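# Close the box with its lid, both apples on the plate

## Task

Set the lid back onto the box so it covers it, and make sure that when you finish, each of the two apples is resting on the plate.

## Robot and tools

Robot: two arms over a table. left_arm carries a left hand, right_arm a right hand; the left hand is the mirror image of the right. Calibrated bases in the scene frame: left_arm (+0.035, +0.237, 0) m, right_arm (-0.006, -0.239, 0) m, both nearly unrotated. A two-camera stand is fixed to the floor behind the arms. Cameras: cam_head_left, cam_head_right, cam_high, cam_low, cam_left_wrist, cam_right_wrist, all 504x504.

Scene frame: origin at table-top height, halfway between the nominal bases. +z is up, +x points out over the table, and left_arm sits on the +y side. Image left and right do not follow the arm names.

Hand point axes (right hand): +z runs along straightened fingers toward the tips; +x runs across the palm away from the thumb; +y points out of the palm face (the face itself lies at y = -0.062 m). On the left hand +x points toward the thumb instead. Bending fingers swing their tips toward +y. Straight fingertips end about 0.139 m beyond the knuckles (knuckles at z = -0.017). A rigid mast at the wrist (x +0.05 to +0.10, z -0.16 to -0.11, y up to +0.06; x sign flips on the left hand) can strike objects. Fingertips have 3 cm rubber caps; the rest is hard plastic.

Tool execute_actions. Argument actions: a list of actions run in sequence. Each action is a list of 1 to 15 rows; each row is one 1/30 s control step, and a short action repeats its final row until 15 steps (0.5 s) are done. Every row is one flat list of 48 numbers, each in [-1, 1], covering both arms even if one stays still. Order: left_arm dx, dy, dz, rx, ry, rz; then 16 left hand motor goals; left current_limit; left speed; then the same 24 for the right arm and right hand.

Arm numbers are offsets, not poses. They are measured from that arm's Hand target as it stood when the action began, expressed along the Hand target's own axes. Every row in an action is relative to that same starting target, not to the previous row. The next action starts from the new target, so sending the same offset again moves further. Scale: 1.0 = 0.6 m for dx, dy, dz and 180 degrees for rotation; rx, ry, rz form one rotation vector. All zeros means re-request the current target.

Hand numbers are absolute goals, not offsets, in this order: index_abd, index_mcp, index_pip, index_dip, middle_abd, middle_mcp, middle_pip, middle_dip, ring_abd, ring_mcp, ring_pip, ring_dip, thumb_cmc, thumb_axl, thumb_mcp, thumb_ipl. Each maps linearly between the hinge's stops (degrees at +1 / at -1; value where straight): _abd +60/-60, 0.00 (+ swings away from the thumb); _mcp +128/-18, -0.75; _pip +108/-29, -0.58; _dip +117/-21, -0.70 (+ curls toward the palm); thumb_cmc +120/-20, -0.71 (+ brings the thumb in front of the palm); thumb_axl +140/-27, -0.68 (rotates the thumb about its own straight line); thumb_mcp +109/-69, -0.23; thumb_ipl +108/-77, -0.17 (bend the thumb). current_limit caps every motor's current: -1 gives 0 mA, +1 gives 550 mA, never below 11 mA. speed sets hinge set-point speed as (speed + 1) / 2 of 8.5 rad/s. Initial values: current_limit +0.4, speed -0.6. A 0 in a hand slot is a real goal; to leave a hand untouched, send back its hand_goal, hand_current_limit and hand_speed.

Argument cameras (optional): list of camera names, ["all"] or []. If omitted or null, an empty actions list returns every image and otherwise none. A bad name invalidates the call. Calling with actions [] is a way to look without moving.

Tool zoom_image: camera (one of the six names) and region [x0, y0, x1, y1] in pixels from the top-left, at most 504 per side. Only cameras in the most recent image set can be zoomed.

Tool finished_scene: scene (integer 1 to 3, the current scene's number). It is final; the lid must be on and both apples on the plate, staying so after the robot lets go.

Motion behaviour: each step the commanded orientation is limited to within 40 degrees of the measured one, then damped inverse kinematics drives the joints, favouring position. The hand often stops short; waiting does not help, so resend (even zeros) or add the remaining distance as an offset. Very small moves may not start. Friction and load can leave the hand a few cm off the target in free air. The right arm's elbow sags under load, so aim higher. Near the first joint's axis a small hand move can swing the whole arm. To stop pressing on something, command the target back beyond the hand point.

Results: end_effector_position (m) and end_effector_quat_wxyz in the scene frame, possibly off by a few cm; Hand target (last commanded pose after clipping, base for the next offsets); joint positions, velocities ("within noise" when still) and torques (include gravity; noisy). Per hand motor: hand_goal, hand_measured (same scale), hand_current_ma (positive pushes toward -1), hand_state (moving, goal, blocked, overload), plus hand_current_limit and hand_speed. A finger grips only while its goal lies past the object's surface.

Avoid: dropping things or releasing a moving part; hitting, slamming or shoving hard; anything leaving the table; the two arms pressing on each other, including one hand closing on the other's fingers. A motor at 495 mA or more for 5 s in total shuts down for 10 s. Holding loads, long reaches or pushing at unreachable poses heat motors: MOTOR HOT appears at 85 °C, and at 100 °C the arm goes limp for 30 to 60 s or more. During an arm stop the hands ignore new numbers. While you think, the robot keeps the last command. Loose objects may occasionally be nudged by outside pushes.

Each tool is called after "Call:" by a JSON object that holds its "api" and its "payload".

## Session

Call:
{"api": "execute_actions", "payload": {"actions": []}}

Scene clock: 0.00 s.
left_arm: end_effector_position=(+0.4817, +0.2779, +0.3470) hand_goal=(+0.000, -0.754, -0.576, -0.696, +0.000, -0.754, -0.576, -0.696, +0.000, -0.754, -0.576, -0.696, -0.714, -0.678, -0.226, -0.168) hand_measured=(+0.000, -0.754, -0.576, -0.696, +0.000, -0.754, -0.576, -0.696, +0.000, -0.754, -0.576, -0.696, -0.714, -0.678, -0.226, -0.168) hand_current_ma=(+0, +0, +0, +0, +0, +0, +0, +0, +0, +0, +0, +0, +0, +0, +0, +0) hand_state=(goal, goal, goal, goal, goal, goal, goal, goal, goal, goal, goal, goal, goal, goal, goal, goal) hand_current_limit=0.40 hand_speed=-0.60 end_effector_quat_wxyz=(+0.514, +0.393, +0.662, +0.378) | right_arm: end_effector_position=(+0.2302, -0.4715, +0.3027) hand_goal=(+0.000, -0.754, -0.576, -0.696, +0.000, -0.754, -0.576, -0.696, +0.000, -0.754, -0.576, -0.696, -0.714, -0.678, -0.226, -0.168) hand_measured=(+0.000, -0.754, -0.576, -0.696, +0.000, -0.754, -0.576, -0.696, +0.000, -0.754, -0.576, -0.696, -0.714, -0.678, -0.226, -0.168) hand_current_ma=(+0, +0, +0, +0, +0, +0, +0, +0, +0, +0, +0, +0, +0, +0, +0, +0) hand_state=(goal, goal, goal, goal, goal, goal, goal, goal, goal, goal, goal, goal, goal, goal, goal, goal) hand_current_limit=0.40 hand_speed=-0.60 end_effector_quat_wxyz=(+0.407, +0.811, +0.415, +0.060)
Joint positions: left_arm=[-0.114 0.919 0.523 0.206 -0.207 -0.44] | right_arm=[-0.582 0.465 0.573 -0.864 0.27 -0.081]
Joint velocities: within noise
Joint torques (N m): no reading
Heat: left arm: hottest elbow 30 °C; right arm: hottest elbow 29 °C.
Hand target: left_arm +0.4849, +0.2775, +0.3611; +0.523, +0.387, +0.656, +0.382 | right_arm +0.2323, -0.4730, +0.3272; +0.425, +0.805, +0.409, +0.070

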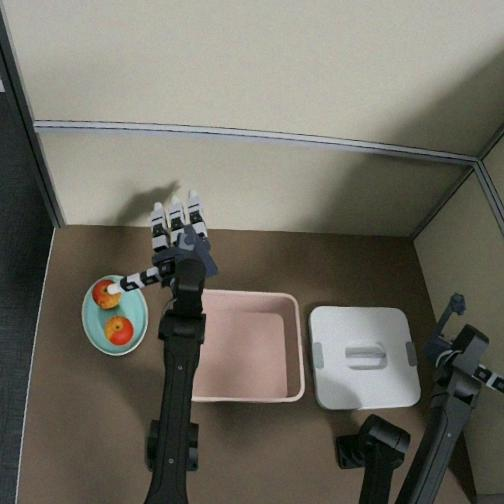

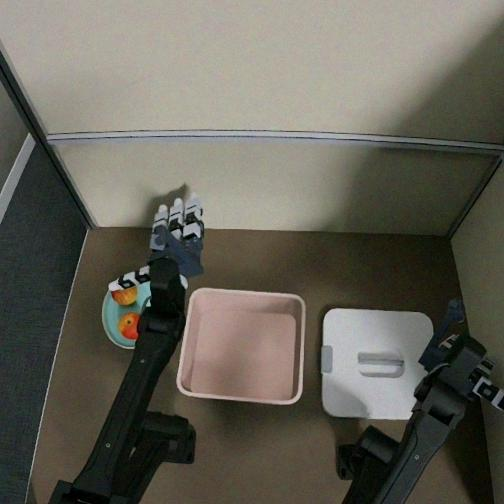

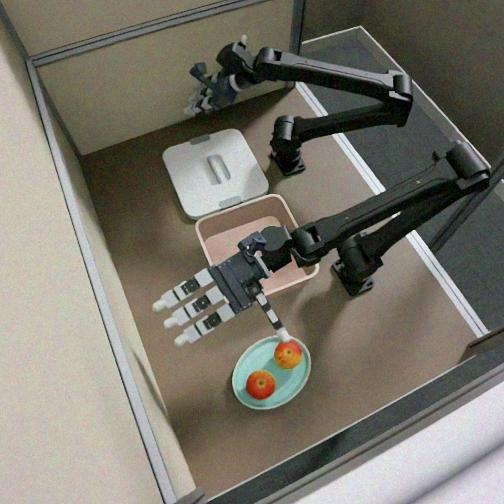

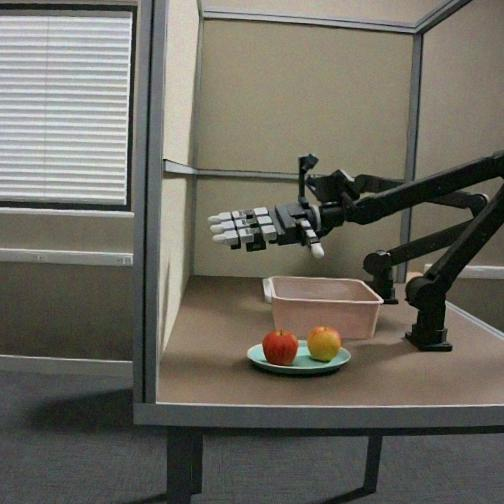

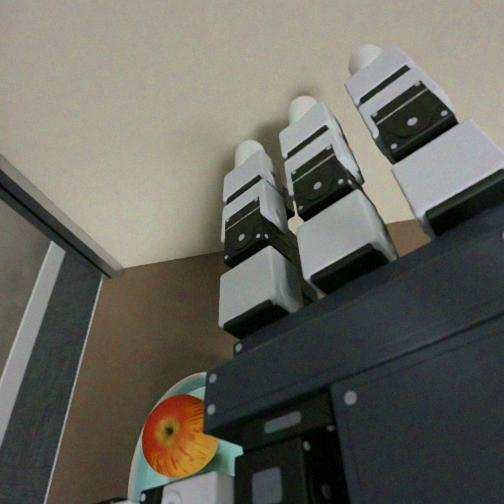

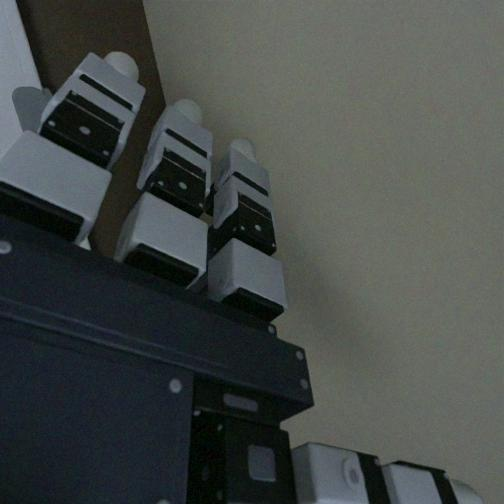

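Call:
{"api": "execute_actions", "payload": {"actions": [[[0.1069,0.0406,-0.0315,-0.0195,0.0453,-0.008,0,-0.754,-0.576,-0.696,0,-0.754,-0.576,-0.696,0,-0.754,-0.576,-0.696,-0.714,-0.678,-0.226,-0.168,0.4,-0.6,0.0396,-0.0173,-0.0253,0.0056,0.0341,-0.0645,0.03,-0.754,-0.576,-0.696,-0.06,-0.754,-0.576,-0.696,0,0.3,0.3,0.3,-0.714,-0.678,-0.226,-0.168,0.4,-0.7]],[[0.1035,0.0391,-0.0313,-0.0195,0.0453,-0.008,0,-0.754,-0.576,-0.696,0,-0.754,-0.576,-0.696,0,-0.754,-0.576,-0.696,-0.714,-0.678,-0.226,-0.168,0.4,-0.6,0.0448,-0.0091,-0.0206,0.0056,0.0341,-0.0645,0.03,-0.754,-0.576,-0.696,-0.06,-0.754,-0.576,-0.696,0,0.3,0.3,0.3,-0.714,-0.678,-0.226,-0.168,0.4,-0.7]],[[0.1,0.0377,-0.0309,-0.0195,0.0453,-0.008,0,-0.754,-0.576,-0.696,0,-0.754,-0.576,-0.696,0,-0.754,-0.576,-0.696,-0.714,-0.678,-0.226,-0.168,0.4,-0.6,0.0477,0,-0.0155,0.0056,0.0341,-0.0645,0.03,-0.754,-0.576,-0.696,-0.06,-0.754,-0.576,-0.696,0,0.3,0.3,0.3,-0.714,-0.678,-0.226,-0.168,0.4,-0.7]],[[0.0966,0.0362,-0.0307,-0.0195,0.0453,-0.008,0,-0.754,-0.576,-0.696,0,-0.754,-0.576,-0.696,0,-0.754,-0.576,-0.696,-0.714,-0.678,-0.226,-0.168,0.4,-0.6,0.0481,0.0095,-0.0104,0.0056,0.0341,-0.0645,0.03,-0.754,-0.576,-0.696,-0.06,-0.754,-0.576,-0.696,0,0.3,0.3,0.3,-0.714,-0.678,-0.226,-0.168,0.4,-0.7]]], "cameras": ["cam_head_left","cam_high","cam_low"]}}

Scene clock: 13.67 s.
left_arm: end_effector_position=(+0.3319, +0.4957, +0.3680) hand_goal=(+0.000, -0.754, -0.576, -0.696, +0.000, -0.754, -0.576, -0.696, +0.000, -0.754, -0.576, -0.696, -0.714, -0.678, -0.226, -0.168) hand_measured=(+0.000, -0.762, -0.576, -0.696, +0.000, -0.762, -0.576, -0.696, +0.000, -0.764, -0.576, -0.696, -0.722, -0.678, -0.226, -0.168) hand_current_ma=(-1, -19, -1, +0, +0, -18, -1, +0, -1, -24, -1, +0, -18, +1, +2, +0) hand_state=(goal, goal, goal, goal, goal, goal, goal, goal, goal, goal, goal, goal, goal, goal, goal, goal) hand_current_limit=0.40 hand_speed=-0.60 end_effector_quat_wxyz=(+0.381, +0.166, +0.738, +0.531) | right_arm: end_effector_position=(+0.2397, -0.3501, +0.2814) hand_goal=(+0.030, -0.754, -0.576, -0.696, -0.060, -0.754, -0.576, -0.696, +0.000, +0.300, +0.300, +0.300, -0.714, -0.678, -0.226, -0.168) hand_measured=(+0.030, -0.758, -0.576, -0.696, -0.058, -0.758, -0.576, -0.696, -0.002, +0.284, +0.296, +0.298, -0.722, -0.678, -0.224, -0.168) hand_current_ma=(+0, -2, +0, +0, +0, -1, +0, +0, +0, -14, -1, -1, -4, +0, +1, +0) hand_state=(goal, goal, goal, goal, goal, goal, goal, goal, goal, goal, goal, goal, goal, goal, goal, goal) hand_current_limit=0.40 hand_speed=-0.70 end_effector_quat_wxyz=(+0.275, +0.568, +0.774, +0.052)
Joint positions: left_arm=[0.461 0.699 0.46 0.088 -0.261 -0.44] | right_arm=[-0.744 0.441 0.694 -1.278 -0.163 -1.01]
Joint torques (N m): left_arm=[-1.38 -0.21 11.81 2.62 0.03 0.05] | right_arm=[0.91 2.02 13.29 1.13 -0.25 -0.15]
Heat: left arm: hottest elbow 32 °C; right arm: hottest elbow 35 °C.
Hand target: left_arm +0.3321, +0.4965, +0.3615; +0.379, +0.166, +0.744, +0.525 | right_arm +0.2420, -0.3541, +0.3123; +0.296, +0.561, +0.771, +0.049
Off the commanded pose: left_arm 0.007 m, 1 deg | right_arm 0.031 m, 3 deg.
Images, in order (width x height): cam_head_left 504x504, cam_high 504x504, cam_low 504x504.

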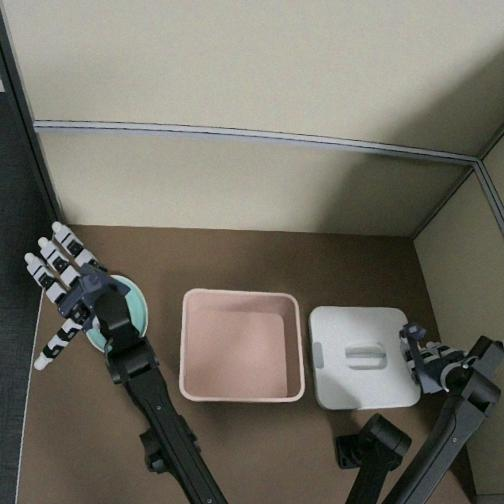

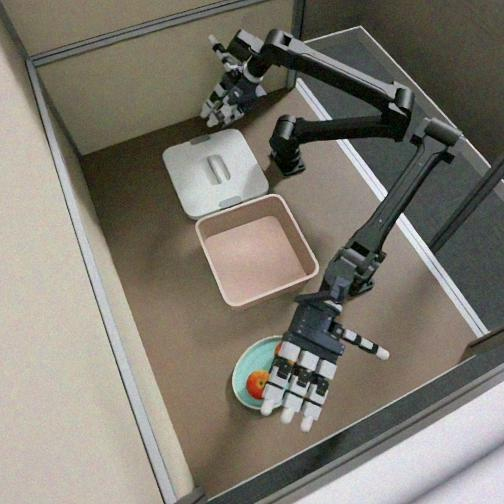

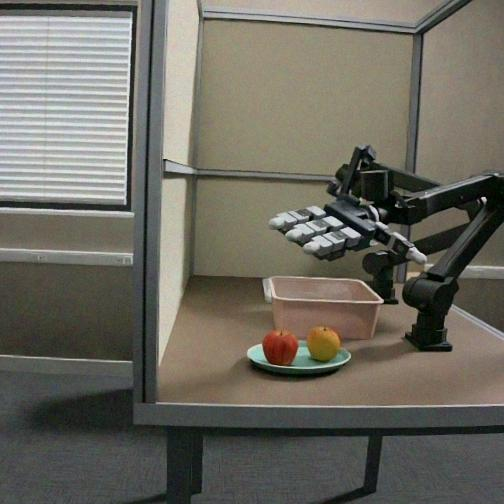

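Call:
{"api": "zoom_image", "payload": {"camera": "cam_head_left", "region": [165, 270, 325, 420]}}

Call:
{"api": "zoom_image", "payload": {"camera": "cam_head_left", "region": [295, 290, 435, 420]}}

Call:
{"api": "zoom_image", "payload": {"camera": "cam_low", "region": [250, 260, 400, 350]}}

Scaled by 3.150.

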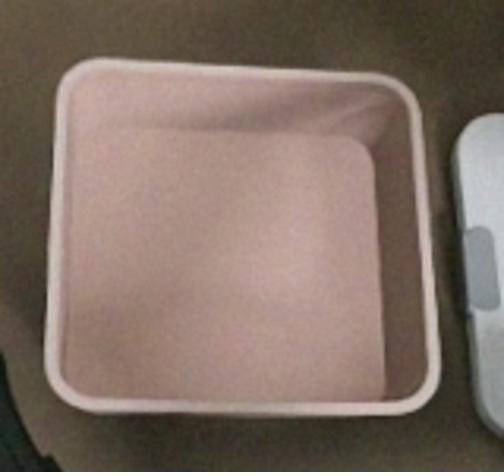

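Scaled by 3.600.

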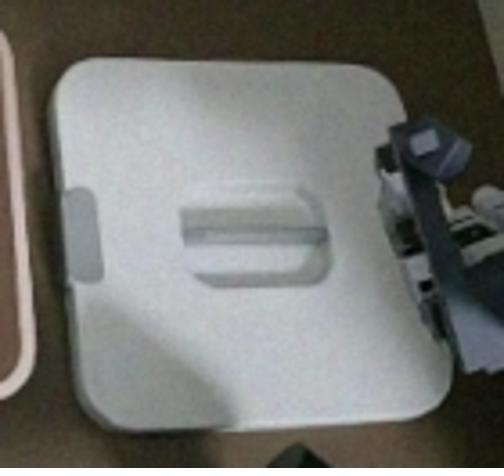

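Scaled by 3.360.

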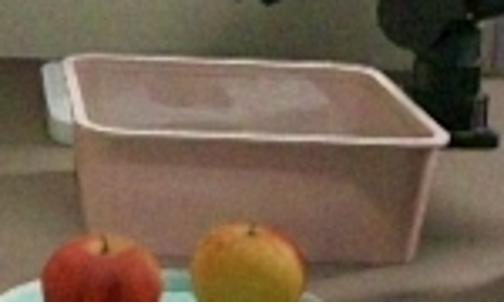

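Call:
{"api": "execute_actions", "payload": {"actions": [[[0.0931,0.0348,-0.0304,-0.0195,0.0453,-0.008,0,-0.754,-0.576,-0.696,0,-0.754,-0.576,-0.696,0,-0.754,-0.576,-0.696,-0.714,-0.678,-0.226,-0.168,0.4,-0.6,0.0461,0.0189,-0.0056,0.0056,0.0341,-0.0645,0.03,-0.754,-0.576,-0.696,-0.06,-0.754,-0.576,-0.696,0,0.3,0.3,0.3,-0.714,-0.678,-0.226,-0.168,0.4,-0.7]],[[0,0,0,0,0,0,0,-0.754,-0.576,-0.696,0,-0.754,-0.576,-0.696,0,-0.754,-0.576,-0.696,-0.714,-0.678,-0.226,-0.168,0.4,-0.6,0.0417,0.0278,-0.0013,0.0056,0.0341,-0.0645,0.03,-0.754,-0.576,-0.696,-0.06,-0.754,-0.576,-0.696,0,0.3,0.3,0.3,-0.714,-0.678,-0.226,-0.168,0.4,-0.7]],[[0,0,0,0,0,0,0,-0.754,-0.576,-0.696,0,-0.754,-0.576,-0.696,0,-0.754,-0.576,-0.696,-0.714,-0.678,-0.226,-0.168,0.4,-0.6,0.0352,0.0356,0.0022,0.0056,0.0341,-0.0645,0.03,-0.754,-0.576,-0.696,-0.06,-0.754,-0.576,-0.696,0,0.3,0.3,0.3,-0.714,-0.678,-0.226,-0.168,0.4,-0.7]],[[0,0,0,0,0,0,0,-0.754,-0.576,-0.696,0,-0.754,-0.576,-0.696,0,-0.754,-0.576,-0.696,-0.714,-0.678,-0.226,-0.168,0.4,-0.6,0.0269,0.042,0.0049,0.0056,0.0341,-0.0645,0.03,-0.754,-0.576,-0.696,-0.06,-0.754,-0.576,-0.696,0,0.3,0.3,0.3,-0.714,-0.678,-0.226,-0.168,0.4,-0.7]],[[0,0,0,0,0,0,0,-0.754,-0.576,-0.696,0,-0.754,-0.576,-0.696,0,-0.754,-0.576,-0.696,-0.714,-0.678,-0.226,-0.168,0.4,-0.6,0.0173,0.0466,0.0065,0.0056,0.0341,-0.0645,0.03,-0.754,-0.576,-0.696,-0.06,-0.754,-0.576,-0.696,0,0.3,0.3,0.3,-0.714,-0.678,-0.226,-0.168,0.4,-0.7]]], "cameras": ["cam_head_left","cam_high","cam_right_wrist"]}}

Scene clock: 20.33 s.
left_arm: end_effector_position=(+0.2791, +0.5276, +0.3681) hand_goal=(+0.000, -0.754, -0.576, -0.696, +0.000, -0.754, -0.576, -0.696, +0.000, -0.754, -0.576, -0.696, -0.714, -0.678, -0.226, -0.168) hand_measured=(+0.000, -0.762, -0.576, -0.696, +0.000, -0.762, -0.576, -0.696, +0.000, -0.764, -0.576, -0.696, -0.722, -0.678, -0.224, -0.168) hand_current_ma=(+0, -20, -1, +0, +0, -18, -1, +0, +0, -24, -1, +0, -18, +1, +2, +0) hand_state=(goal, goal, goal, goal, goal, goal, goal, goal, goal, goal, goal, goal, goal, goal, goal, goal) hand_current_limit=0.40 hand_speed=-0.60 end_effector_quat_wxyz=(+0.338, +0.109, +0.749, +0.560) | right_arm: end_effector_position=(+0.2481, -0.2037, +0.2695) hand_goal=(+0.030, -0.754, -0.576, -0.696, -0.060, -0.754, -0.576, -0.696, +0.000, +0.300, +0.300, +0.300, -0.714, -0.678, -0.226, -0.168) hand_measured=(+0.030, -0.754, -0.576, -0.696, -0.060, -0.754, -0.576, -0.696, -0.002, +0.284, +0.296, +0.298, -0.714, -0.678, -0.222, -0.168) hand_current_ma=(+0, +0, +0, +0, +0, +0, +0, +0, +0, -13, -1, -1, +0, +0, +1, +0) hand_state=(goal, goal, goal, goal, goal, goal, goal, goal, goal, goal, goal, goal, goal, goal, goal, goal) hand_current_limit=0.40 hand_speed=-0.70 end_effector_quat_wxyz=(+0.028, +0.107, +0.994, +0.013)
Joint positions: left_arm=[0.599 0.639 0.441 0.046 -0.278 -0.44] | right_arm=[-0.213 0.861 0.994 -1.651 -0.032 -1.575]
Joint torques (N m): left_arm=[-1.26 0.62 11.86 2.62 0.03 0.03] | right_arm=[1.38 -2.55 12.01 -0.06 -0.04 -0.02]
Heat: left arm: hottest elbow 32 °C; right arm: hottest elbow 36 °C.
Hand target: left_arm +0.2788, +0.5287, +0.3616; +0.337, +0.107, +0.754, +0.553 | right_arm +0.2540, -0.2053, +0.2936; +0.053, +0.102, +0.993, +0.009
Off the commanded pose: left_arm 0.007 m, 1 deg | right_arm 0.025 m, 3 deg.
Images, in order (width x height): cam_head_left 504x504, cam_high 504x504, cam_right_wrist 504x504.

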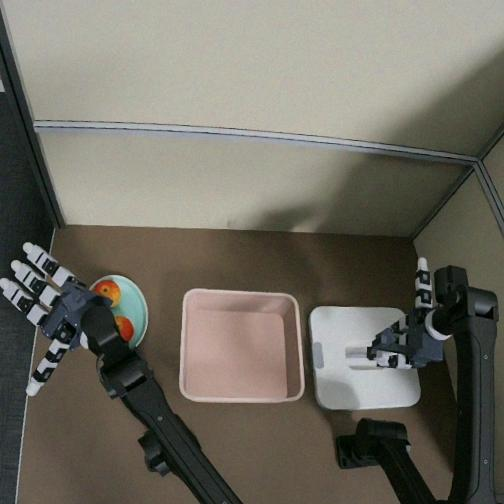

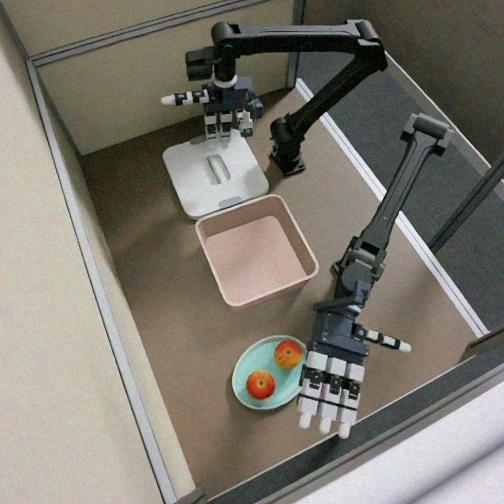

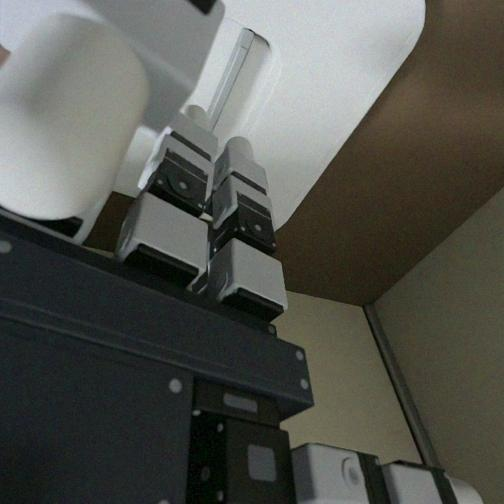

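Call:
{"api": "execute_actions", "payload": {"actions": [[[0,0,0,0,0,0,0,-0.754,-0.576,-0.696,0,-0.754,-0.576,-0.696,0,-0.754,-0.576,-0.696,-0.714,-0.678,-0.226,-0.168,0.4,-0.6,0.0068,0.0492,0.0069,0.0056,0.0341,-0.0645,0.03,-0.754,-0.576,-0.696,-0.06,-0.754,-0.576,-0.696,0,0.3,0.3,0.3,-0.714,-0.678,-0.226,-0.168,0.4,-0.7]]], "cameras": ["cam_head_left","cam_high","cam_right_wrist"]}}

Call:
{"api": "zoom_image", "payload": {"camera": "cam_right_wrist", "region": [100, 0, 350, 250]}}

Call:
{"api": "zoom_image", "payload": {"camera": "cam_head_left", "region": [295, 270, 455, 420]}}

Scene clock: 21.73 s.
left_arm: end_effector_position=(+0.2791, +0.5276, +0.3681) hand_goal=(+0.000, -0.754, -0.576, -0.696, +0.000, -0.754, -0.576, -0.696, +0.000, -0.754, -0.576, -0.696, -0.714, -0.678, -0.226, -0.168) hand_measured=(+0.000, -0.762, -0.576, -0.696, +0.000, -0.762, -0.576, -0.696, +0.000, -0.764, -0.576, -0.696, -0.722, -0.678, -0.224, -0.168) hand_current_ma=(+0, -20, -1, +0, +0, -18, -1, +0, +0, -24, -1, +0, -18, +1, +2, +0) hand_state=(goal, goal, goal, goal, goal, goal, goal, goal, goal, goal, goal, goal, goal, goal, goal, goal) hand_current_limit=0.40 hand_speed=-0.60 end_effector_quat_wxyz=(+0.338, +0.109, +0.749, +0.560) | right_arm: end_effector_position=(+0.2500, -0.1743, +0.2669) hand_goal=(+0.030, -0.754, -0.576, -0.696, -0.060, -0.754, -0.576, -0.696, +0.000, +0.300, +0.300, +0.300, -0.714, -0.678, -0.226, -0.168) hand_measured=(+0.030, -0.754, -0.576, -0.696, -0.060, -0.754, -0.576, -0.696, -0.002, +0.284, +0.296, +0.298, -0.714, -0.678, -0.222, -0.168) hand_current_ma=(+0, +0, +0, +0, +0, +0, +0, +0, +0, -13, -1, -1, +0, +0, +1, +0) hand_state=(goal, goal, goal, goal, goal, goal, goal, goal, goal, goal, goal, goal, goal, goal, goal, goal) hand_current_limit=0.40 hand_speed=-0.70 end_effector_quat_wxyz=(-0.007, +0.003, +1.000, +0.006)
Joint positions: left_arm=[0.599 0.639 0.441 0.046 -0.278 -0.44] | right_arm=[-0.085 0.952 1.044 -1.678 -0.011 -1.657]
Joint torques (N m): left_arm=[-1.32 0.5 11.88 2.65 0.03 0.02] | right_arm=[0.56 -3.31 11.79 -0.39 -0.02 -0.05]
Heat: left arm: hottest elbow 32 °C; right arm: hottest elbow 36 °C.
Hand target: left_arm +0.2788, +0.5287, +0.3616; +0.337, +0.107, +0.754, +0.553 | right_arm +0.2565, -0.1755, +0.2899; +0.000, +0.001, +1.000, +0.000
Off the commanded pose: left_arm 0.007 m, 1 deg | right_arm 0.024 m, 1 deg.
joint sent to its limit (right arm) — joint 4 (wrist pitch), lower limit. The joint targets still meet the commanded pose.
Images, in order (width x height): cam_head_left 504x504, cam_high 504x504, cam_right_wrist 504x504.

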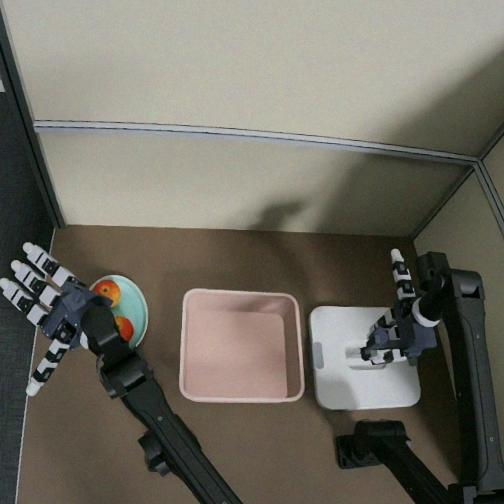

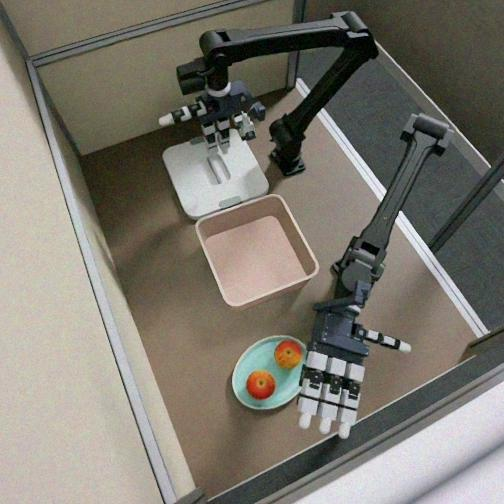

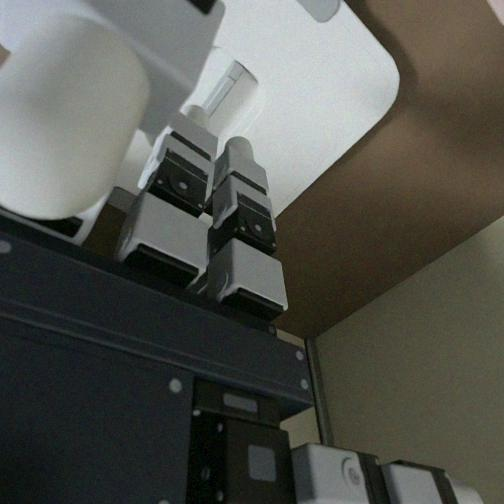

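Scaled by 2.016.

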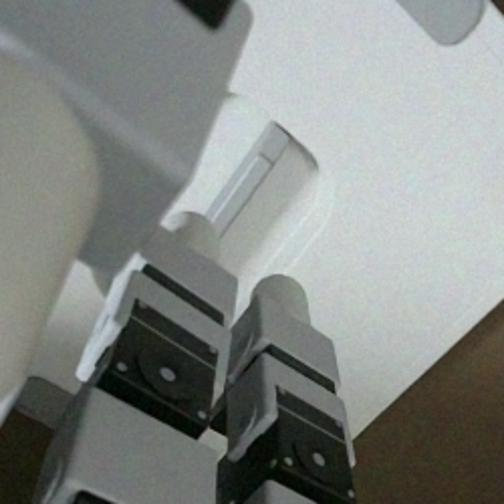

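Scaled by 3.150.

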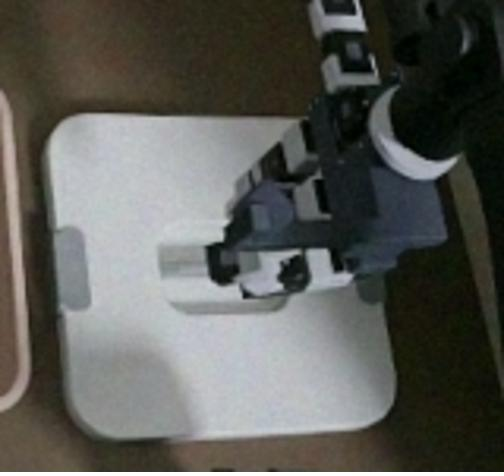

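Call:
{"api": "execute_actions", "payload": {"actions": [[[0,0,0,0,0,0,0,-0.754,-0.576,-0.696,0,-0.754,-0.576,-0.696,0,-0.754,-0.576,-0.696,-0.714,-0.678,-0.226,-0.168,0.4,-0.6,-0.004,-0.035,0.06,0,0,0,0.03,-0.754,-0.576,-0.696,-0.06,-0.754,-0.576,-0.696,0,0.3,0.3,0.3,-0.714,-0.678,-0.226,-0.168,0.4,-0.7]],[[0,0,0,0,0,0,0,-0.754,-0.576,-0.696,0,-0.754,-0.576,-0.696,0,-0.754,-0.576,-0.696,-0.714,-0.678,-0.226,-0.168,0.4,-0.6,0,0,0.08,0,0,0,0.03,-0.754,-0.576,-0.696,-0.06,-0.754,-0.576,-0.696,0,0.3,0.3,0.3,-0.714,-0.678,-0.226,-0.168,0.4,-0.7]]], "cameras": ["cam_head_left","cam_high","cam_right_wrist"]}}

Call:
{"api": "zoom_image", "payload": {"camera": "cam_right_wrist", "region": [100, 0, 350, 250]}}

Call:
{"api": "zoom_image", "payload": {"camera": "cam_high", "region": [150, 80, 290, 230]}}

Scene clock: 27.47 s.
left_arm: end_effector_position=(+0.2791, +0.5276, +0.3681) hand_goal=(+0.000, -0.754, -0.576, -0.696, +0.000, -0.754, -0.576, -0.696, +0.000, -0.754, -0.576, -0.696, -0.714, -0.678, -0.226, -0.168) hand_measured=(+0.000, -0.762, -0.576, -0.696, +0.000, -0.762, -0.576, -0.696, +0.000, -0.764, -0.576, -0.696, -0.722, -0.678, -0.224, -0.168) hand_current_ma=(+0, -20, -1, +0, +0, -18, -1, +0, +0, -24, -1, +0, -18, +1, +2, +0) hand_state=(goal, goal, goal, goal, goal, goal, goal, goal, goal, goal, goal, goal, goal, goal, goal, goal) hand_current_limit=0.40 hand_speed=-0.60 end_effector_quat_wxyz=(+0.338, +0.109, +0.749, +0.560) | right_arm: end_effector_position=(+0.2500, -0.1951, +0.1961) hand_goal=(+0.030, -0.754, -0.576, -0.696, -0.060, -0.754, -0.576, -0.696, +0.000, +0.300, +0.300, +0.300, -0.714, -0.678, -0.226, -0.168) hand_measured=(+0.030, -0.752, -0.576, -0.696, -0.060, -0.752, -0.576, -0.696, -0.002, +0.290, +0.298, +0.298, -0.714, -0.678, -0.222, -0.168) hand_current_ma=(+0, +0, +0, +0, +0, +0, +0, +0, +0, -6, -1, -1, +0, +0, +2, +0) hand_state=(goal, goal, goal, goal, goal, goal, goal, goal, goal, goal, goal, goal, goal, goal, goal, goal) hand_current_limit=0.40 hand_speed=-0.70 end_effector_quat_wxyz=(-0.019, +0.004, +1.000, +0.002)
Joint positions: left_arm=[0.599 0.639 0.441 0.046 -0.278 -0.44] | right_arm=[-0.163 0.977 0.876 -1.509 0.002 -1.732]
Joint torques (N m): left_arm=[-1.32 0.79 11.85 2.63 0.03 0.02] | right_arm=[1.79 -2.67 9.57 0.62 -0.23 -0.07]
Heat: left arm: hottest elbow 32 °C; right arm: hottest elbow 38 °C.
Hand target: left_arm +0.2788, +0.5287, +0.3616; +0.337, +0.107, +0.754, +0.553 | right_arm +0.2589, -0.1964, +0.2060; +0.000, +0.001, +1.000, +0.000
Off the commanded pose: left_arm 0.007 m, 1 deg | right_arm 0.013 m, 2 deg.
Images, in order (width x height): cam_head_left 504x504, cam_high 504x504, cam_right_wrist 504x504.

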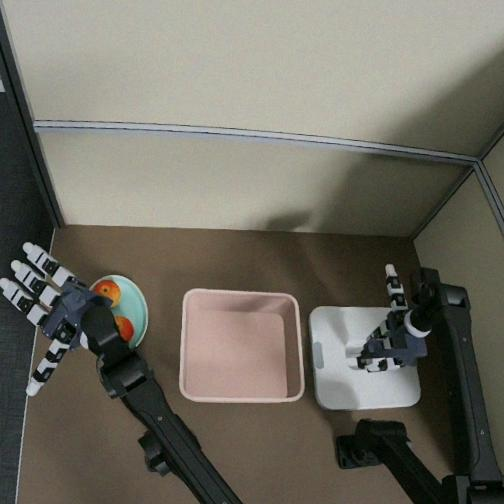

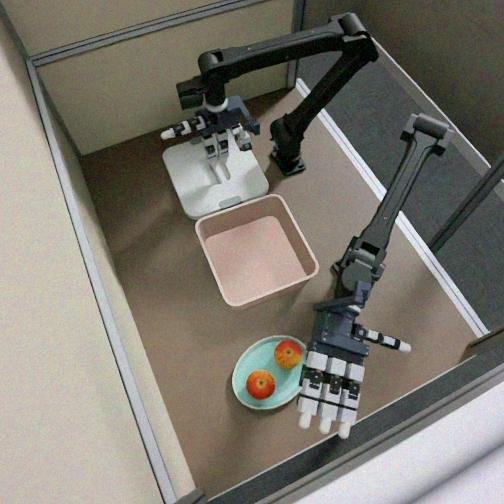

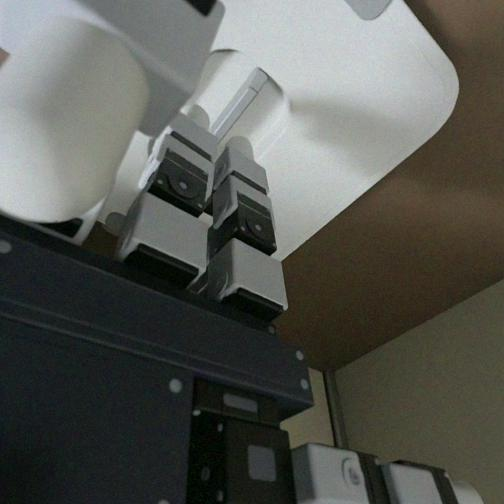

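Scaled by 2.016.

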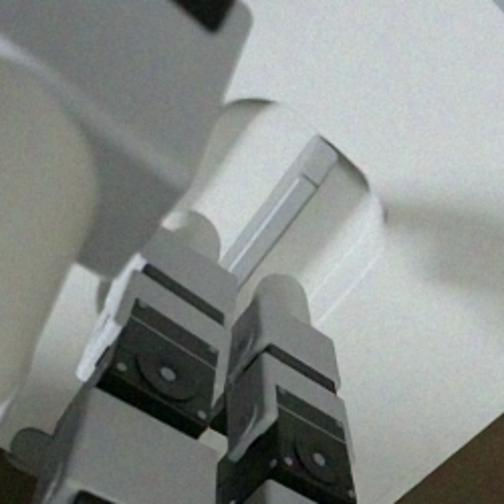

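Scaled by 3.360.

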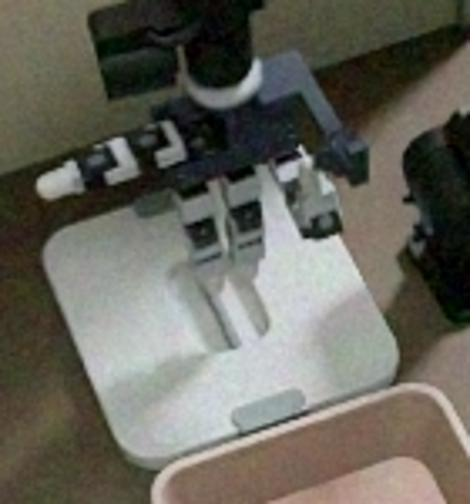

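Call:
{"api": "execute_actions", "payload": {"actions": [[[0,0,0,0,0,0,0,-0.754,-0.576,-0.696,0,-0.754,-0.576,-0.696,0,-0.754,-0.576,-0.696,-0.714,-0.678,-0.226,-0.168,0.4,-0.6,-0.0167,-0.0467,0.0333,0,0,-0.009,0.03,-0.754,-0.576,-0.696,-0.06,-0.754,-0.576,-0.696,0,0.3,0.3,0.3,-0.714,-0.678,-0.226,-0.168,0.4,-0.7]]], "cameras": ["cam_high","cam_right_wrist"]}}

Call:
{"api": "zoom_image", "payload": {"camera": "cam_right_wrist", "region": [100, 0, 350, 250]}}

Call:
{"api": "zoom_image", "payload": {"camera": "cam_high", "region": [150, 80, 290, 230]}}

Scene clock: 31.40 s.
left_arm: end_effector_position=(+0.2791, +0.5276, +0.3681) hand_goal=(+0.000, -0.754, -0.576, -0.696, +0.000, -0.754, -0.576, -0.696, +0.000, -0.754, -0.576, -0.696, -0.714, -0.678, -0.226, -0.168) hand_measured=(+0.000, -0.762, -0.576, -0.696, +0.000, -0.762, -0.576, -0.696, +0.000, -0.764, -0.576, -0.696, -0.722, -0.678, -0.224, -0.168) hand_current_ma=(+0, -20, -1, +0, +0, -18, -1, +0, +0, -24, -1, +0, -18, +1, +2, +0) hand_state=(goal, goal, goal, goal, goal, goal, goal, goal, goal, goal, goal, goal, goal, goal, goal, goal) hand_current_limit=0.40 hand_speed=-0.60 end_effector_quat_wxyz=(+0.338, +0.109, +0.749, +0.560) | right_arm: end_effector_position=(+0.2642, -0.2240, +0.1819) hand_goal=(+0.030, -0.754, -0.576, -0.696, -0.060, -0.754, -0.576, -0.696, +0.000, +0.300, +0.300, +0.300, -0.714, -0.678, -0.226, -0.168) hand_measured=(+0.030, -0.752, -0.576, -0.696, -0.058, -0.752, -0.576, -0.696, -0.002, +0.290, +0.298, +0.298, -0.714, -0.678, -0.222, -0.168) hand_current_ma=(+0, +0, +0, +0, +0, +0, +0, +0, +0, -6, -1, -1, +0, +0, +2, +0) hand_state=(goal, goal, goal, goal, goal, goal, goal, goal, goal, goal, goal, goal, goal, goal, goal, goal) hand_current_limit=0.40 hand_speed=-0.70 end_effector_quat_wxyz=(-0.011, -0.008, +1.000, +0.002)
Joint positions: left_arm=[0.599 0.639 0.441 0.046 -0.278 -0.44] | right_arm=[-0.264 1.037 0.875 -1.432 0.002 -1.857]
Joint torques (N m): left_arm=[-1.32 0.56 11.86 2.62 0.04 0.02] | right_arm=[1.49 -3.66 8.53 0.44 -0.19 -0.17]
Heat: left arm: hottest elbow 32 °C; right arm: hottest elbow 38 °C.
Hand target: left_arm +0.2788, +0.5287, +0.3616; +0.337, +0.107, +0.754, +0.553 | right_arm +0.2687, -0.2245, +0.1858; +0.000, -0.013, +1.000, +0.000
Off the commanded pose: left_arm 0.007 m, 1 deg | right_arm 0.006 m, 1 deg.
Images, in order (width x height): cam_high 504x504, cam_right_wrist 504x504.

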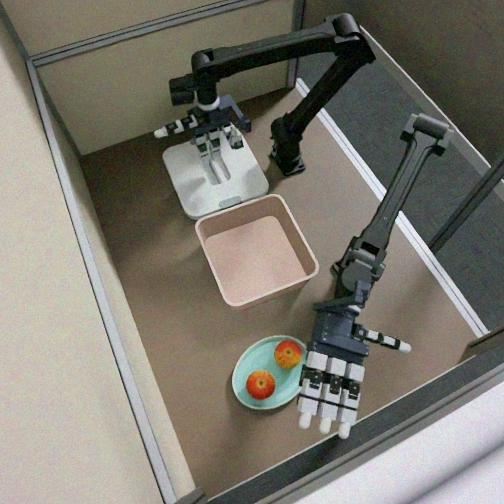

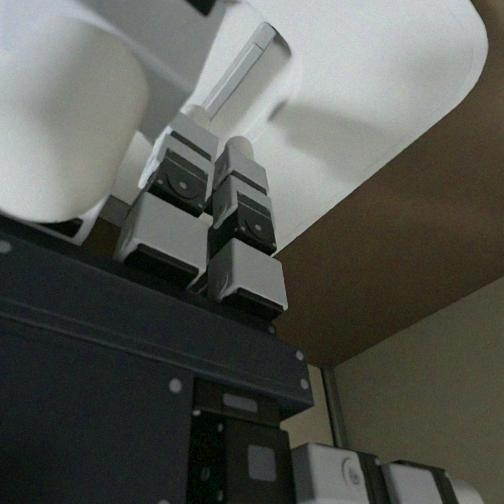

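Scaled by 2.016.

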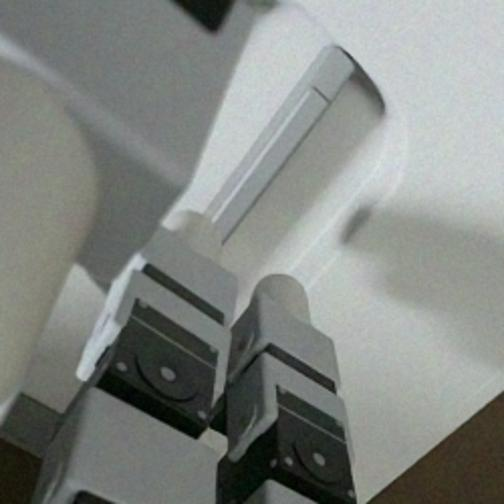

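Scaled by 3.360.

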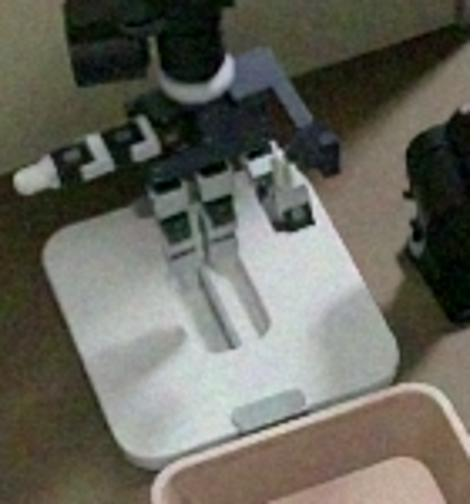

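Call:
{"api": "execute_actions", "payload": {"actions": [[[0,0,0,0,0,0,0,-0.754,-0.576,-0.696,0,-0.754,-0.576,-0.696,0,-0.754,-0.576,-0.696,-0.714,-0.678,-0.226,-0.168,0.4,-0.6,0,0.0105,0.072,0,0,0,0.03,-0.754,-0.576,-0.696,-0.06,-0.754,-0.576,-0.696,0,0.3,0.3,0.3,-0.714,-0.678,-0.226,-0.168,0.4,-0.7]]], "cameras": ["cam_high","cam_right_wrist","cam_head_left"]}}

Call:
{"api": "zoom_image", "payload": {"camera": "cam_right_wrist", "region": [100, 0, 350, 250]}}

Call:
{"api": "zoom_image", "payload": {"camera": "cam_high", "region": [150, 80, 290, 230]}}

Scene clock: 33.90 s.
left_arm: end_effector_position=(+0.2791, +0.5276, +0.3681) hand_goal=(+0.000, -0.754, -0.576, -0.696, +0.000, -0.754, -0.576, -0.696, +0.000, -0.754, -0.576, -0.696, -0.714, -0.678, -0.226, -0.168) hand_measured=(+0.000, -0.762, -0.576, -0.696, +0.000, -0.762, -0.576, -0.696, +0.000, -0.764, -0.576, -0.696, -0.722, -0.678, -0.224, -0.168) hand_current_ma=(+0, -20, -1, +0, +0, -18, -1, +0, +0, -24, -1, +0, -18, +1, +2, +0) hand_state=(goal, goal, goal, goal, goal, goal, goal, goal, goal, goal, goal, goal, goal, goal, goal, goal) hand_current_limit=0.40 hand_speed=-0.60 end_effector_quat_wxyz=(+0.338, +0.109, +0.749, +0.560) | right_arm: end_effector_position=(+0.2612, -0.2196, +0.1413) hand_goal=(+0.030, -0.754, -0.576, -0.696, -0.060, -0.754, -0.576, -0.696, +0.000, +0.300, +0.300, +0.300, -0.714, -0.678, -0.226, -0.168) hand_measured=(+0.030, -0.752, -0.576, -0.696, -0.054, -0.754, -0.578, -0.696, -0.002, +0.290, +0.298, +0.298, -0.712, -0.678, -0.222, -0.168) hand_current_ma=(+0, +0, +0, +0, +2, +0, -1, +0, +0, -5, -1, -1, +0, +0, +2, +0) hand_state=(goal, goal, goal, goal, goal, goal, goal, goal, goal, goal, goal, goal, goal, goal, goal, goal) hand_current_limit=0.40 hand_speed=-0.70 end_effector_quat_wxyz=(-0.009, -0.013, +1.000, +0.002)
Joint positions: left_arm=[0.599 0.639 0.441 0.046 -0.278 -0.44] | right_arm=[-0.251 1.051 0.775 -1.313 0.002 -1.853]
Joint torques (N m): left_arm=[-1.26 0.67 11.85 2.59 0.03 0.03] | right_arm=[1.44 -3.72 8.17 0.65 -0.21 0.07]
Heat: left arm: hottest elbow 32 °C; right arm: hottest elbow 38 °C.
Hand target: left_arm +0.2788, +0.5287, +0.3616; +0.337, +0.107, +0.754, +0.553 | right_arm +0.2685, -0.2182, +0.1427; +0.000, -0.013, +1.000, +0.000
Off the commanded pose: left_arm 0.007 m, 1 deg | right_arm 0.008 m, 1 deg.
Images, in order (width x height): cam_head_left 504x504, cam_high 504x504, cam_right_wrist 504x504.

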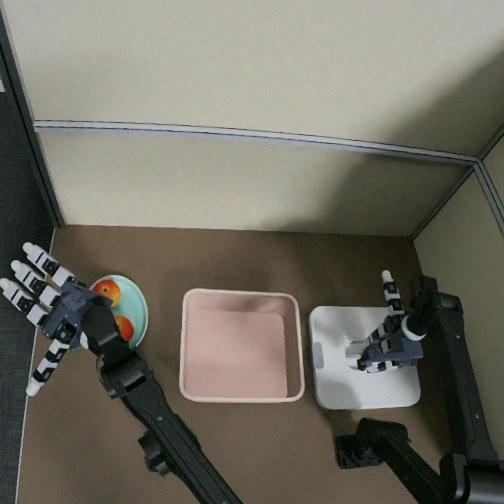

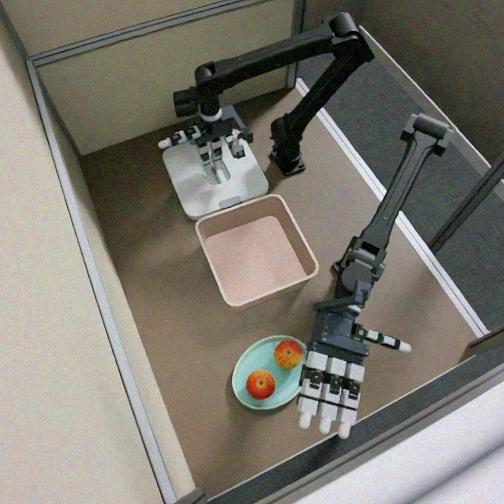

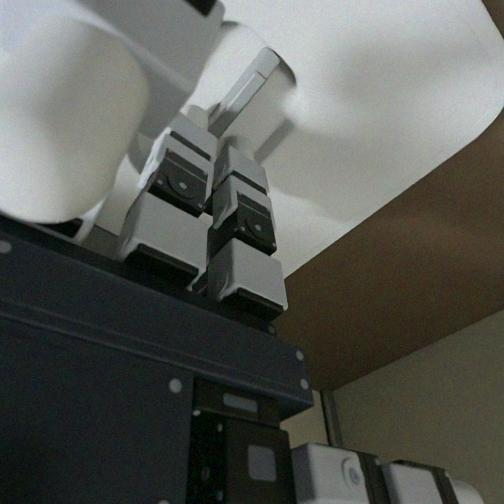

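Scaled by 2.016.

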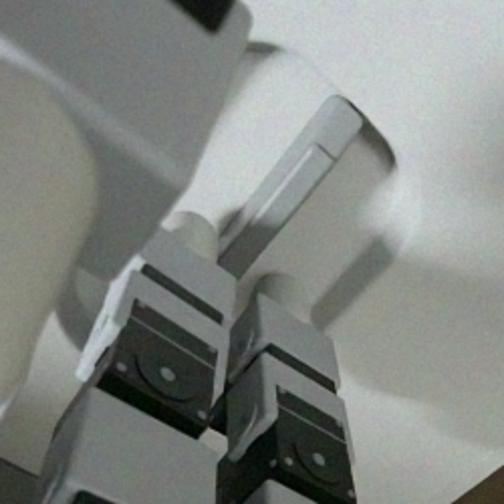

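Scaled by 3.360.

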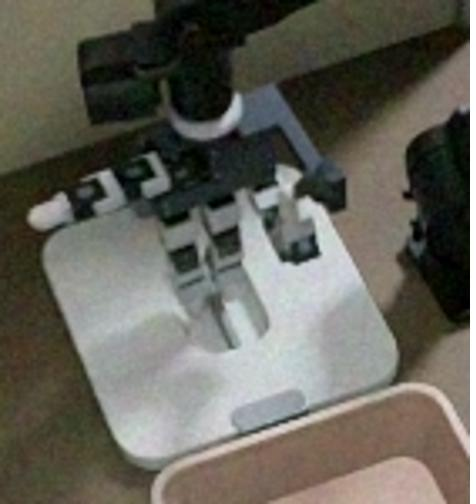

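Call:
{"api": "execute_actions", "payload": {"actions": [[[0,0,0,0,0,0,0,-0.754,-0.576,-0.696,0,-0.754,-0.576,-0.696,0,-0.754,-0.576,-0.696,-0.714,-0.678,-0.226,-0.168,0.4,-0.6,0.001,0.0085,0.006,0,0,0,0.03,-0.754,-0.576,-0.696,-0.06,-0.754,-0.576,-0.696,0,0.3,0.3,0.3,-0.714,-0.678,-0.226,-0.168,0.4,-0.7]]], "cameras": ["cam_right_wrist"]}}

Call:
{"api": "zoom_image", "payload": {"camera": "cam_right_wrist", "region": [100, 0, 350, 250]}}

Scene clock: 35.67 s.
left_arm: end_effector_position=(+0.2791, +0.5276, +0.3681) hand_goal=(+0.000, -0.754, -0.576, -0.696, +0.000, -0.754, -0.576, -0.696, +0.000, -0.754, -0.576, -0.696, -0.714, -0.678, -0.226, -0.168) hand_measured=(+0.000, -0.762, -0.576, -0.696, +0.000, -0.762, -0.576, -0.696, +0.000, -0.764, -0.576, -0.696, -0.722, -0.678, -0.224, -0.168) hand_current_ma=(+0, -20, -1, +0, +0, -18, -1, +0, +0, -24, -1, +0, -18, +1, +2, +0) hand_state=(goal, goal, goal, goal, goal, goal, goal, goal, goal, goal, goal, goal, goal, goal, goal, goal) hand_current_limit=0.40 hand_speed=-0.60 end_effector_quat_wxyz=(+0.338, +0.109, +0.749, +0.560) | right_arm: end_effector_position=(+0.2611, -0.2142, +0.1376) hand_goal=(+0.030, -0.754, -0.576, -0.696, -0.060, -0.754, -0.576, -0.696, +0.000, +0.300, +0.300, +0.300, -0.714, -0.678, -0.226, -0.168) hand_measured=(+0.030, -0.752, -0.576, -0.696, -0.054, -0.756, -0.578, -0.696, -0.002, +0.290, +0.298, +0.298, -0.712, -0.678, -0.222, -0.168) hand_current_ma=(+0, +0, +0, +0, +2, +0, +0, +0, +0, -5, -1, -1, +0, +0, +2, +0) hand_state=(goal, goal, goal, goal, goal, goal, goal, goal, goal, goal, goal, goal, goal, goal, goal, goal) hand_current_limit=0.40 hand_speed=-0.70 end_effector_quat_wxyz=(-0.009, -0.014, +1.000, +0.002)
Joint positions: left_arm=[0.599 0.639 0.441 0.046 -0.278 -0.44] | right_arm=[-0.231 1.051 0.765 -1.303 0.001 -1.836]
Joint torques (N m): left_arm=[-1.44 0.5 11.88 2.62 0.03 0.02] | right_arm=[2.14 -3.9 8.2 0.83 -0.21 0.08]
Heat: left arm: hottest elbow 32 °C; right arm: hottest elbow 38 °C.
Hand target: left_arm +0.2788, +0.5287, +0.3616; +0.337, +0.107, +0.754, +0.553 | right_arm +0.2677, -0.2130, +0.1390; +0.000, -0.014, +1.000, +0.001
Off the commanded pose: left_arm 0.007 m, 1 deg | right_arm 0.007 m, 1 deg.
Images, in order (width x height): cam_right_wrist 504x504.

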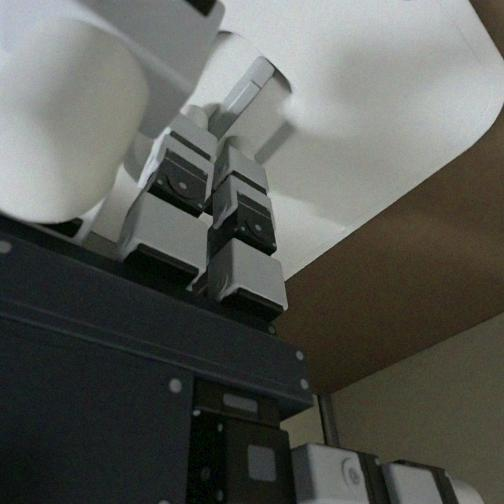

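Scaled by 2.016.

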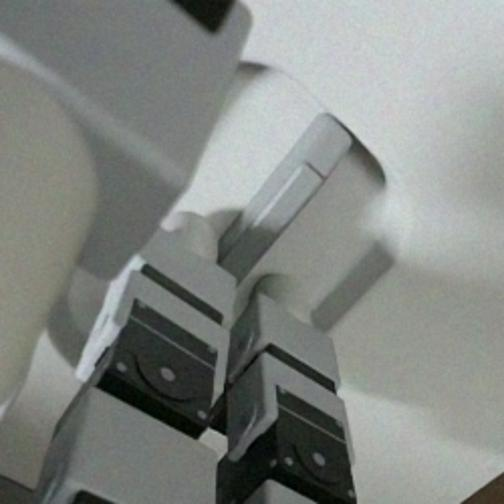

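Call:
{"api": "execute_actions", "payload": {"actions": [[[0,0,0,0,0,0,0,-0.754,-0.576,-0.696,0,-0.754,-0.576,-0.696,0,-0.754,-0.576,-0.696,-0.714,-0.678,-0.226,-0.168,0.4,-0.6,0,0,0,0,0,0,0.35,-0.754,-0.576,-0.696,-0.35,-0.754,-0.576,-0.696,0,0.3,0.3,0.3,-0.714,-0.678,-0.226,-0.168,0.75,-0.8]]], "cameras": ["cam_right_wrist","cam_head_left"]}}

Call:
{"api": "zoom_image", "payload": {"camera": "cam_right_wrist", "region": [100, 0, 350, 250]}}

Scene clock: 37.03 s.
left_arm: end_effector_position=(+0.2791, +0.5276, +0.3681) hand_goal=(+0.000, -0.754, -0.576, -0.696, +0.000, -0.754, -0.576, -0.696, +0.000, -0.754, -0.576, -0.696, -0.714, -0.678, -0.226, -0.168) hand_measured=(+0.000, -0.762, -0.576, -0.696, +0.000, -0.762, -0.576, -0.696, +0.000, -0.764, -0.576, -0.696, -0.722, -0.678, -0.224, -0.168) hand_current_ma=(+0, -20, -1, +0, +0, -18, -1, +0, +0, -24, -1, +0, -18, +1, +2, +0) hand_state=(goal, goal, goal, goal, goal, goal, goal, goal, goal, goal, goal, goal, goal, goal, goal, goal) hand_current_limit=0.40 hand_speed=-0.60 end_effector_quat_wxyz=(+0.338, +0.109, +0.749, +0.560) | right_arm: end_effector_position=(+0.2613, -0.2142, +0.1374) hand_goal=(+0.350, -0.754, -0.576, -0.696, -0.350, -0.754, -0.576, -0.696, +0.000, +0.300, +0.300, +0.300, -0.714, -0.678, -0.226, -0.168) hand_measured=(+0.086, -0.752, -0.576, -0.696, -0.096, -0.756, -0.578, -0.696, -0.002, +0.290, +0.298, +0.298, -0.712, -0.678, -0.222, -0.168) hand_current_ma=(-481, +0, +0, +0, +481, +0, +0, +0, +0, -5, -1, -1, +0, +0, +2, +0) hand_state=(blocked, goal, goal, goal, blocked, goal, goal, goal, goal, goal, goal, goal, goal, goal, goal, goal) hand_current_limit=0.75 hand_speed=-0.80 end_effector_quat_wxyz=(-0.009, -0.013, +1.000, +0.002)
Joint positions: left_arm=[0.599 0.639 0.441 0.046 -0.278 -0.44] | right_arm=[-0.231 1.051 0.764 -1.303 0.001 -1.834]
Joint torques (N m): left_arm=[-1.32 0.62 11.85 2.63 0.04 0.03] | right_arm=[2.14 -3.78 8.14 0.65 -0.18 0.02]
Heat: left arm: hottest elbow 32 °C; right arm: hottest elbow 38 °C.
Hand target: left_arm +0.2788, +0.5287, +0.3616; +0.337, +0.107, +0.754, +0.553 | right_arm +0.2679, -0.2131, +0.1391; +0.000, -0.013, +1.000, +0.000
Off the commanded pose: left_arm 0.007 m, 1 deg | right_arm 0.007 m, 1 deg.
Images, in order (width x height): cam_head_left 504x504, cam_right_wrist 504x504.

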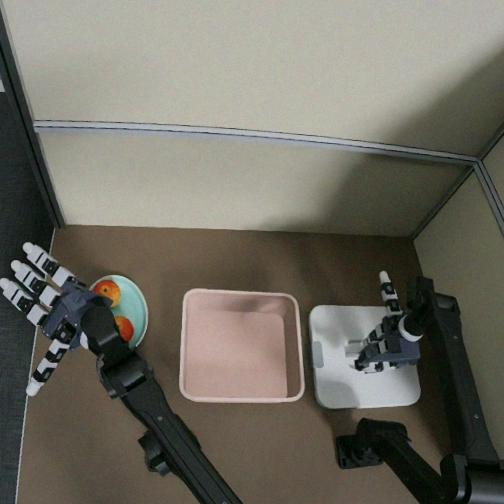

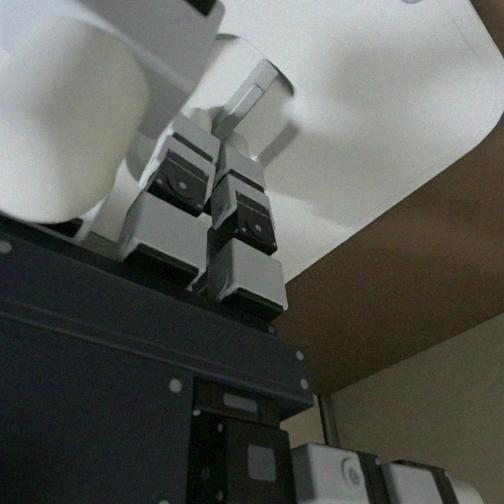

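Scaled by 2.016.

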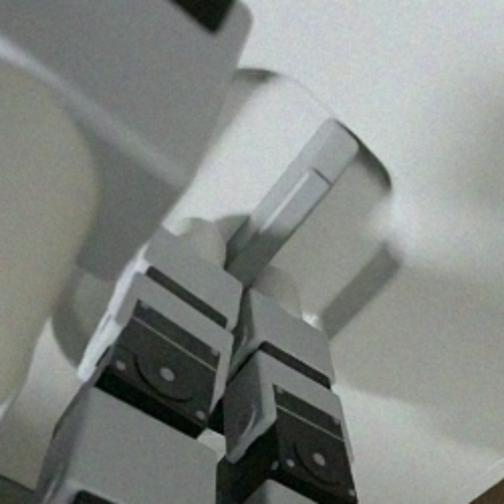

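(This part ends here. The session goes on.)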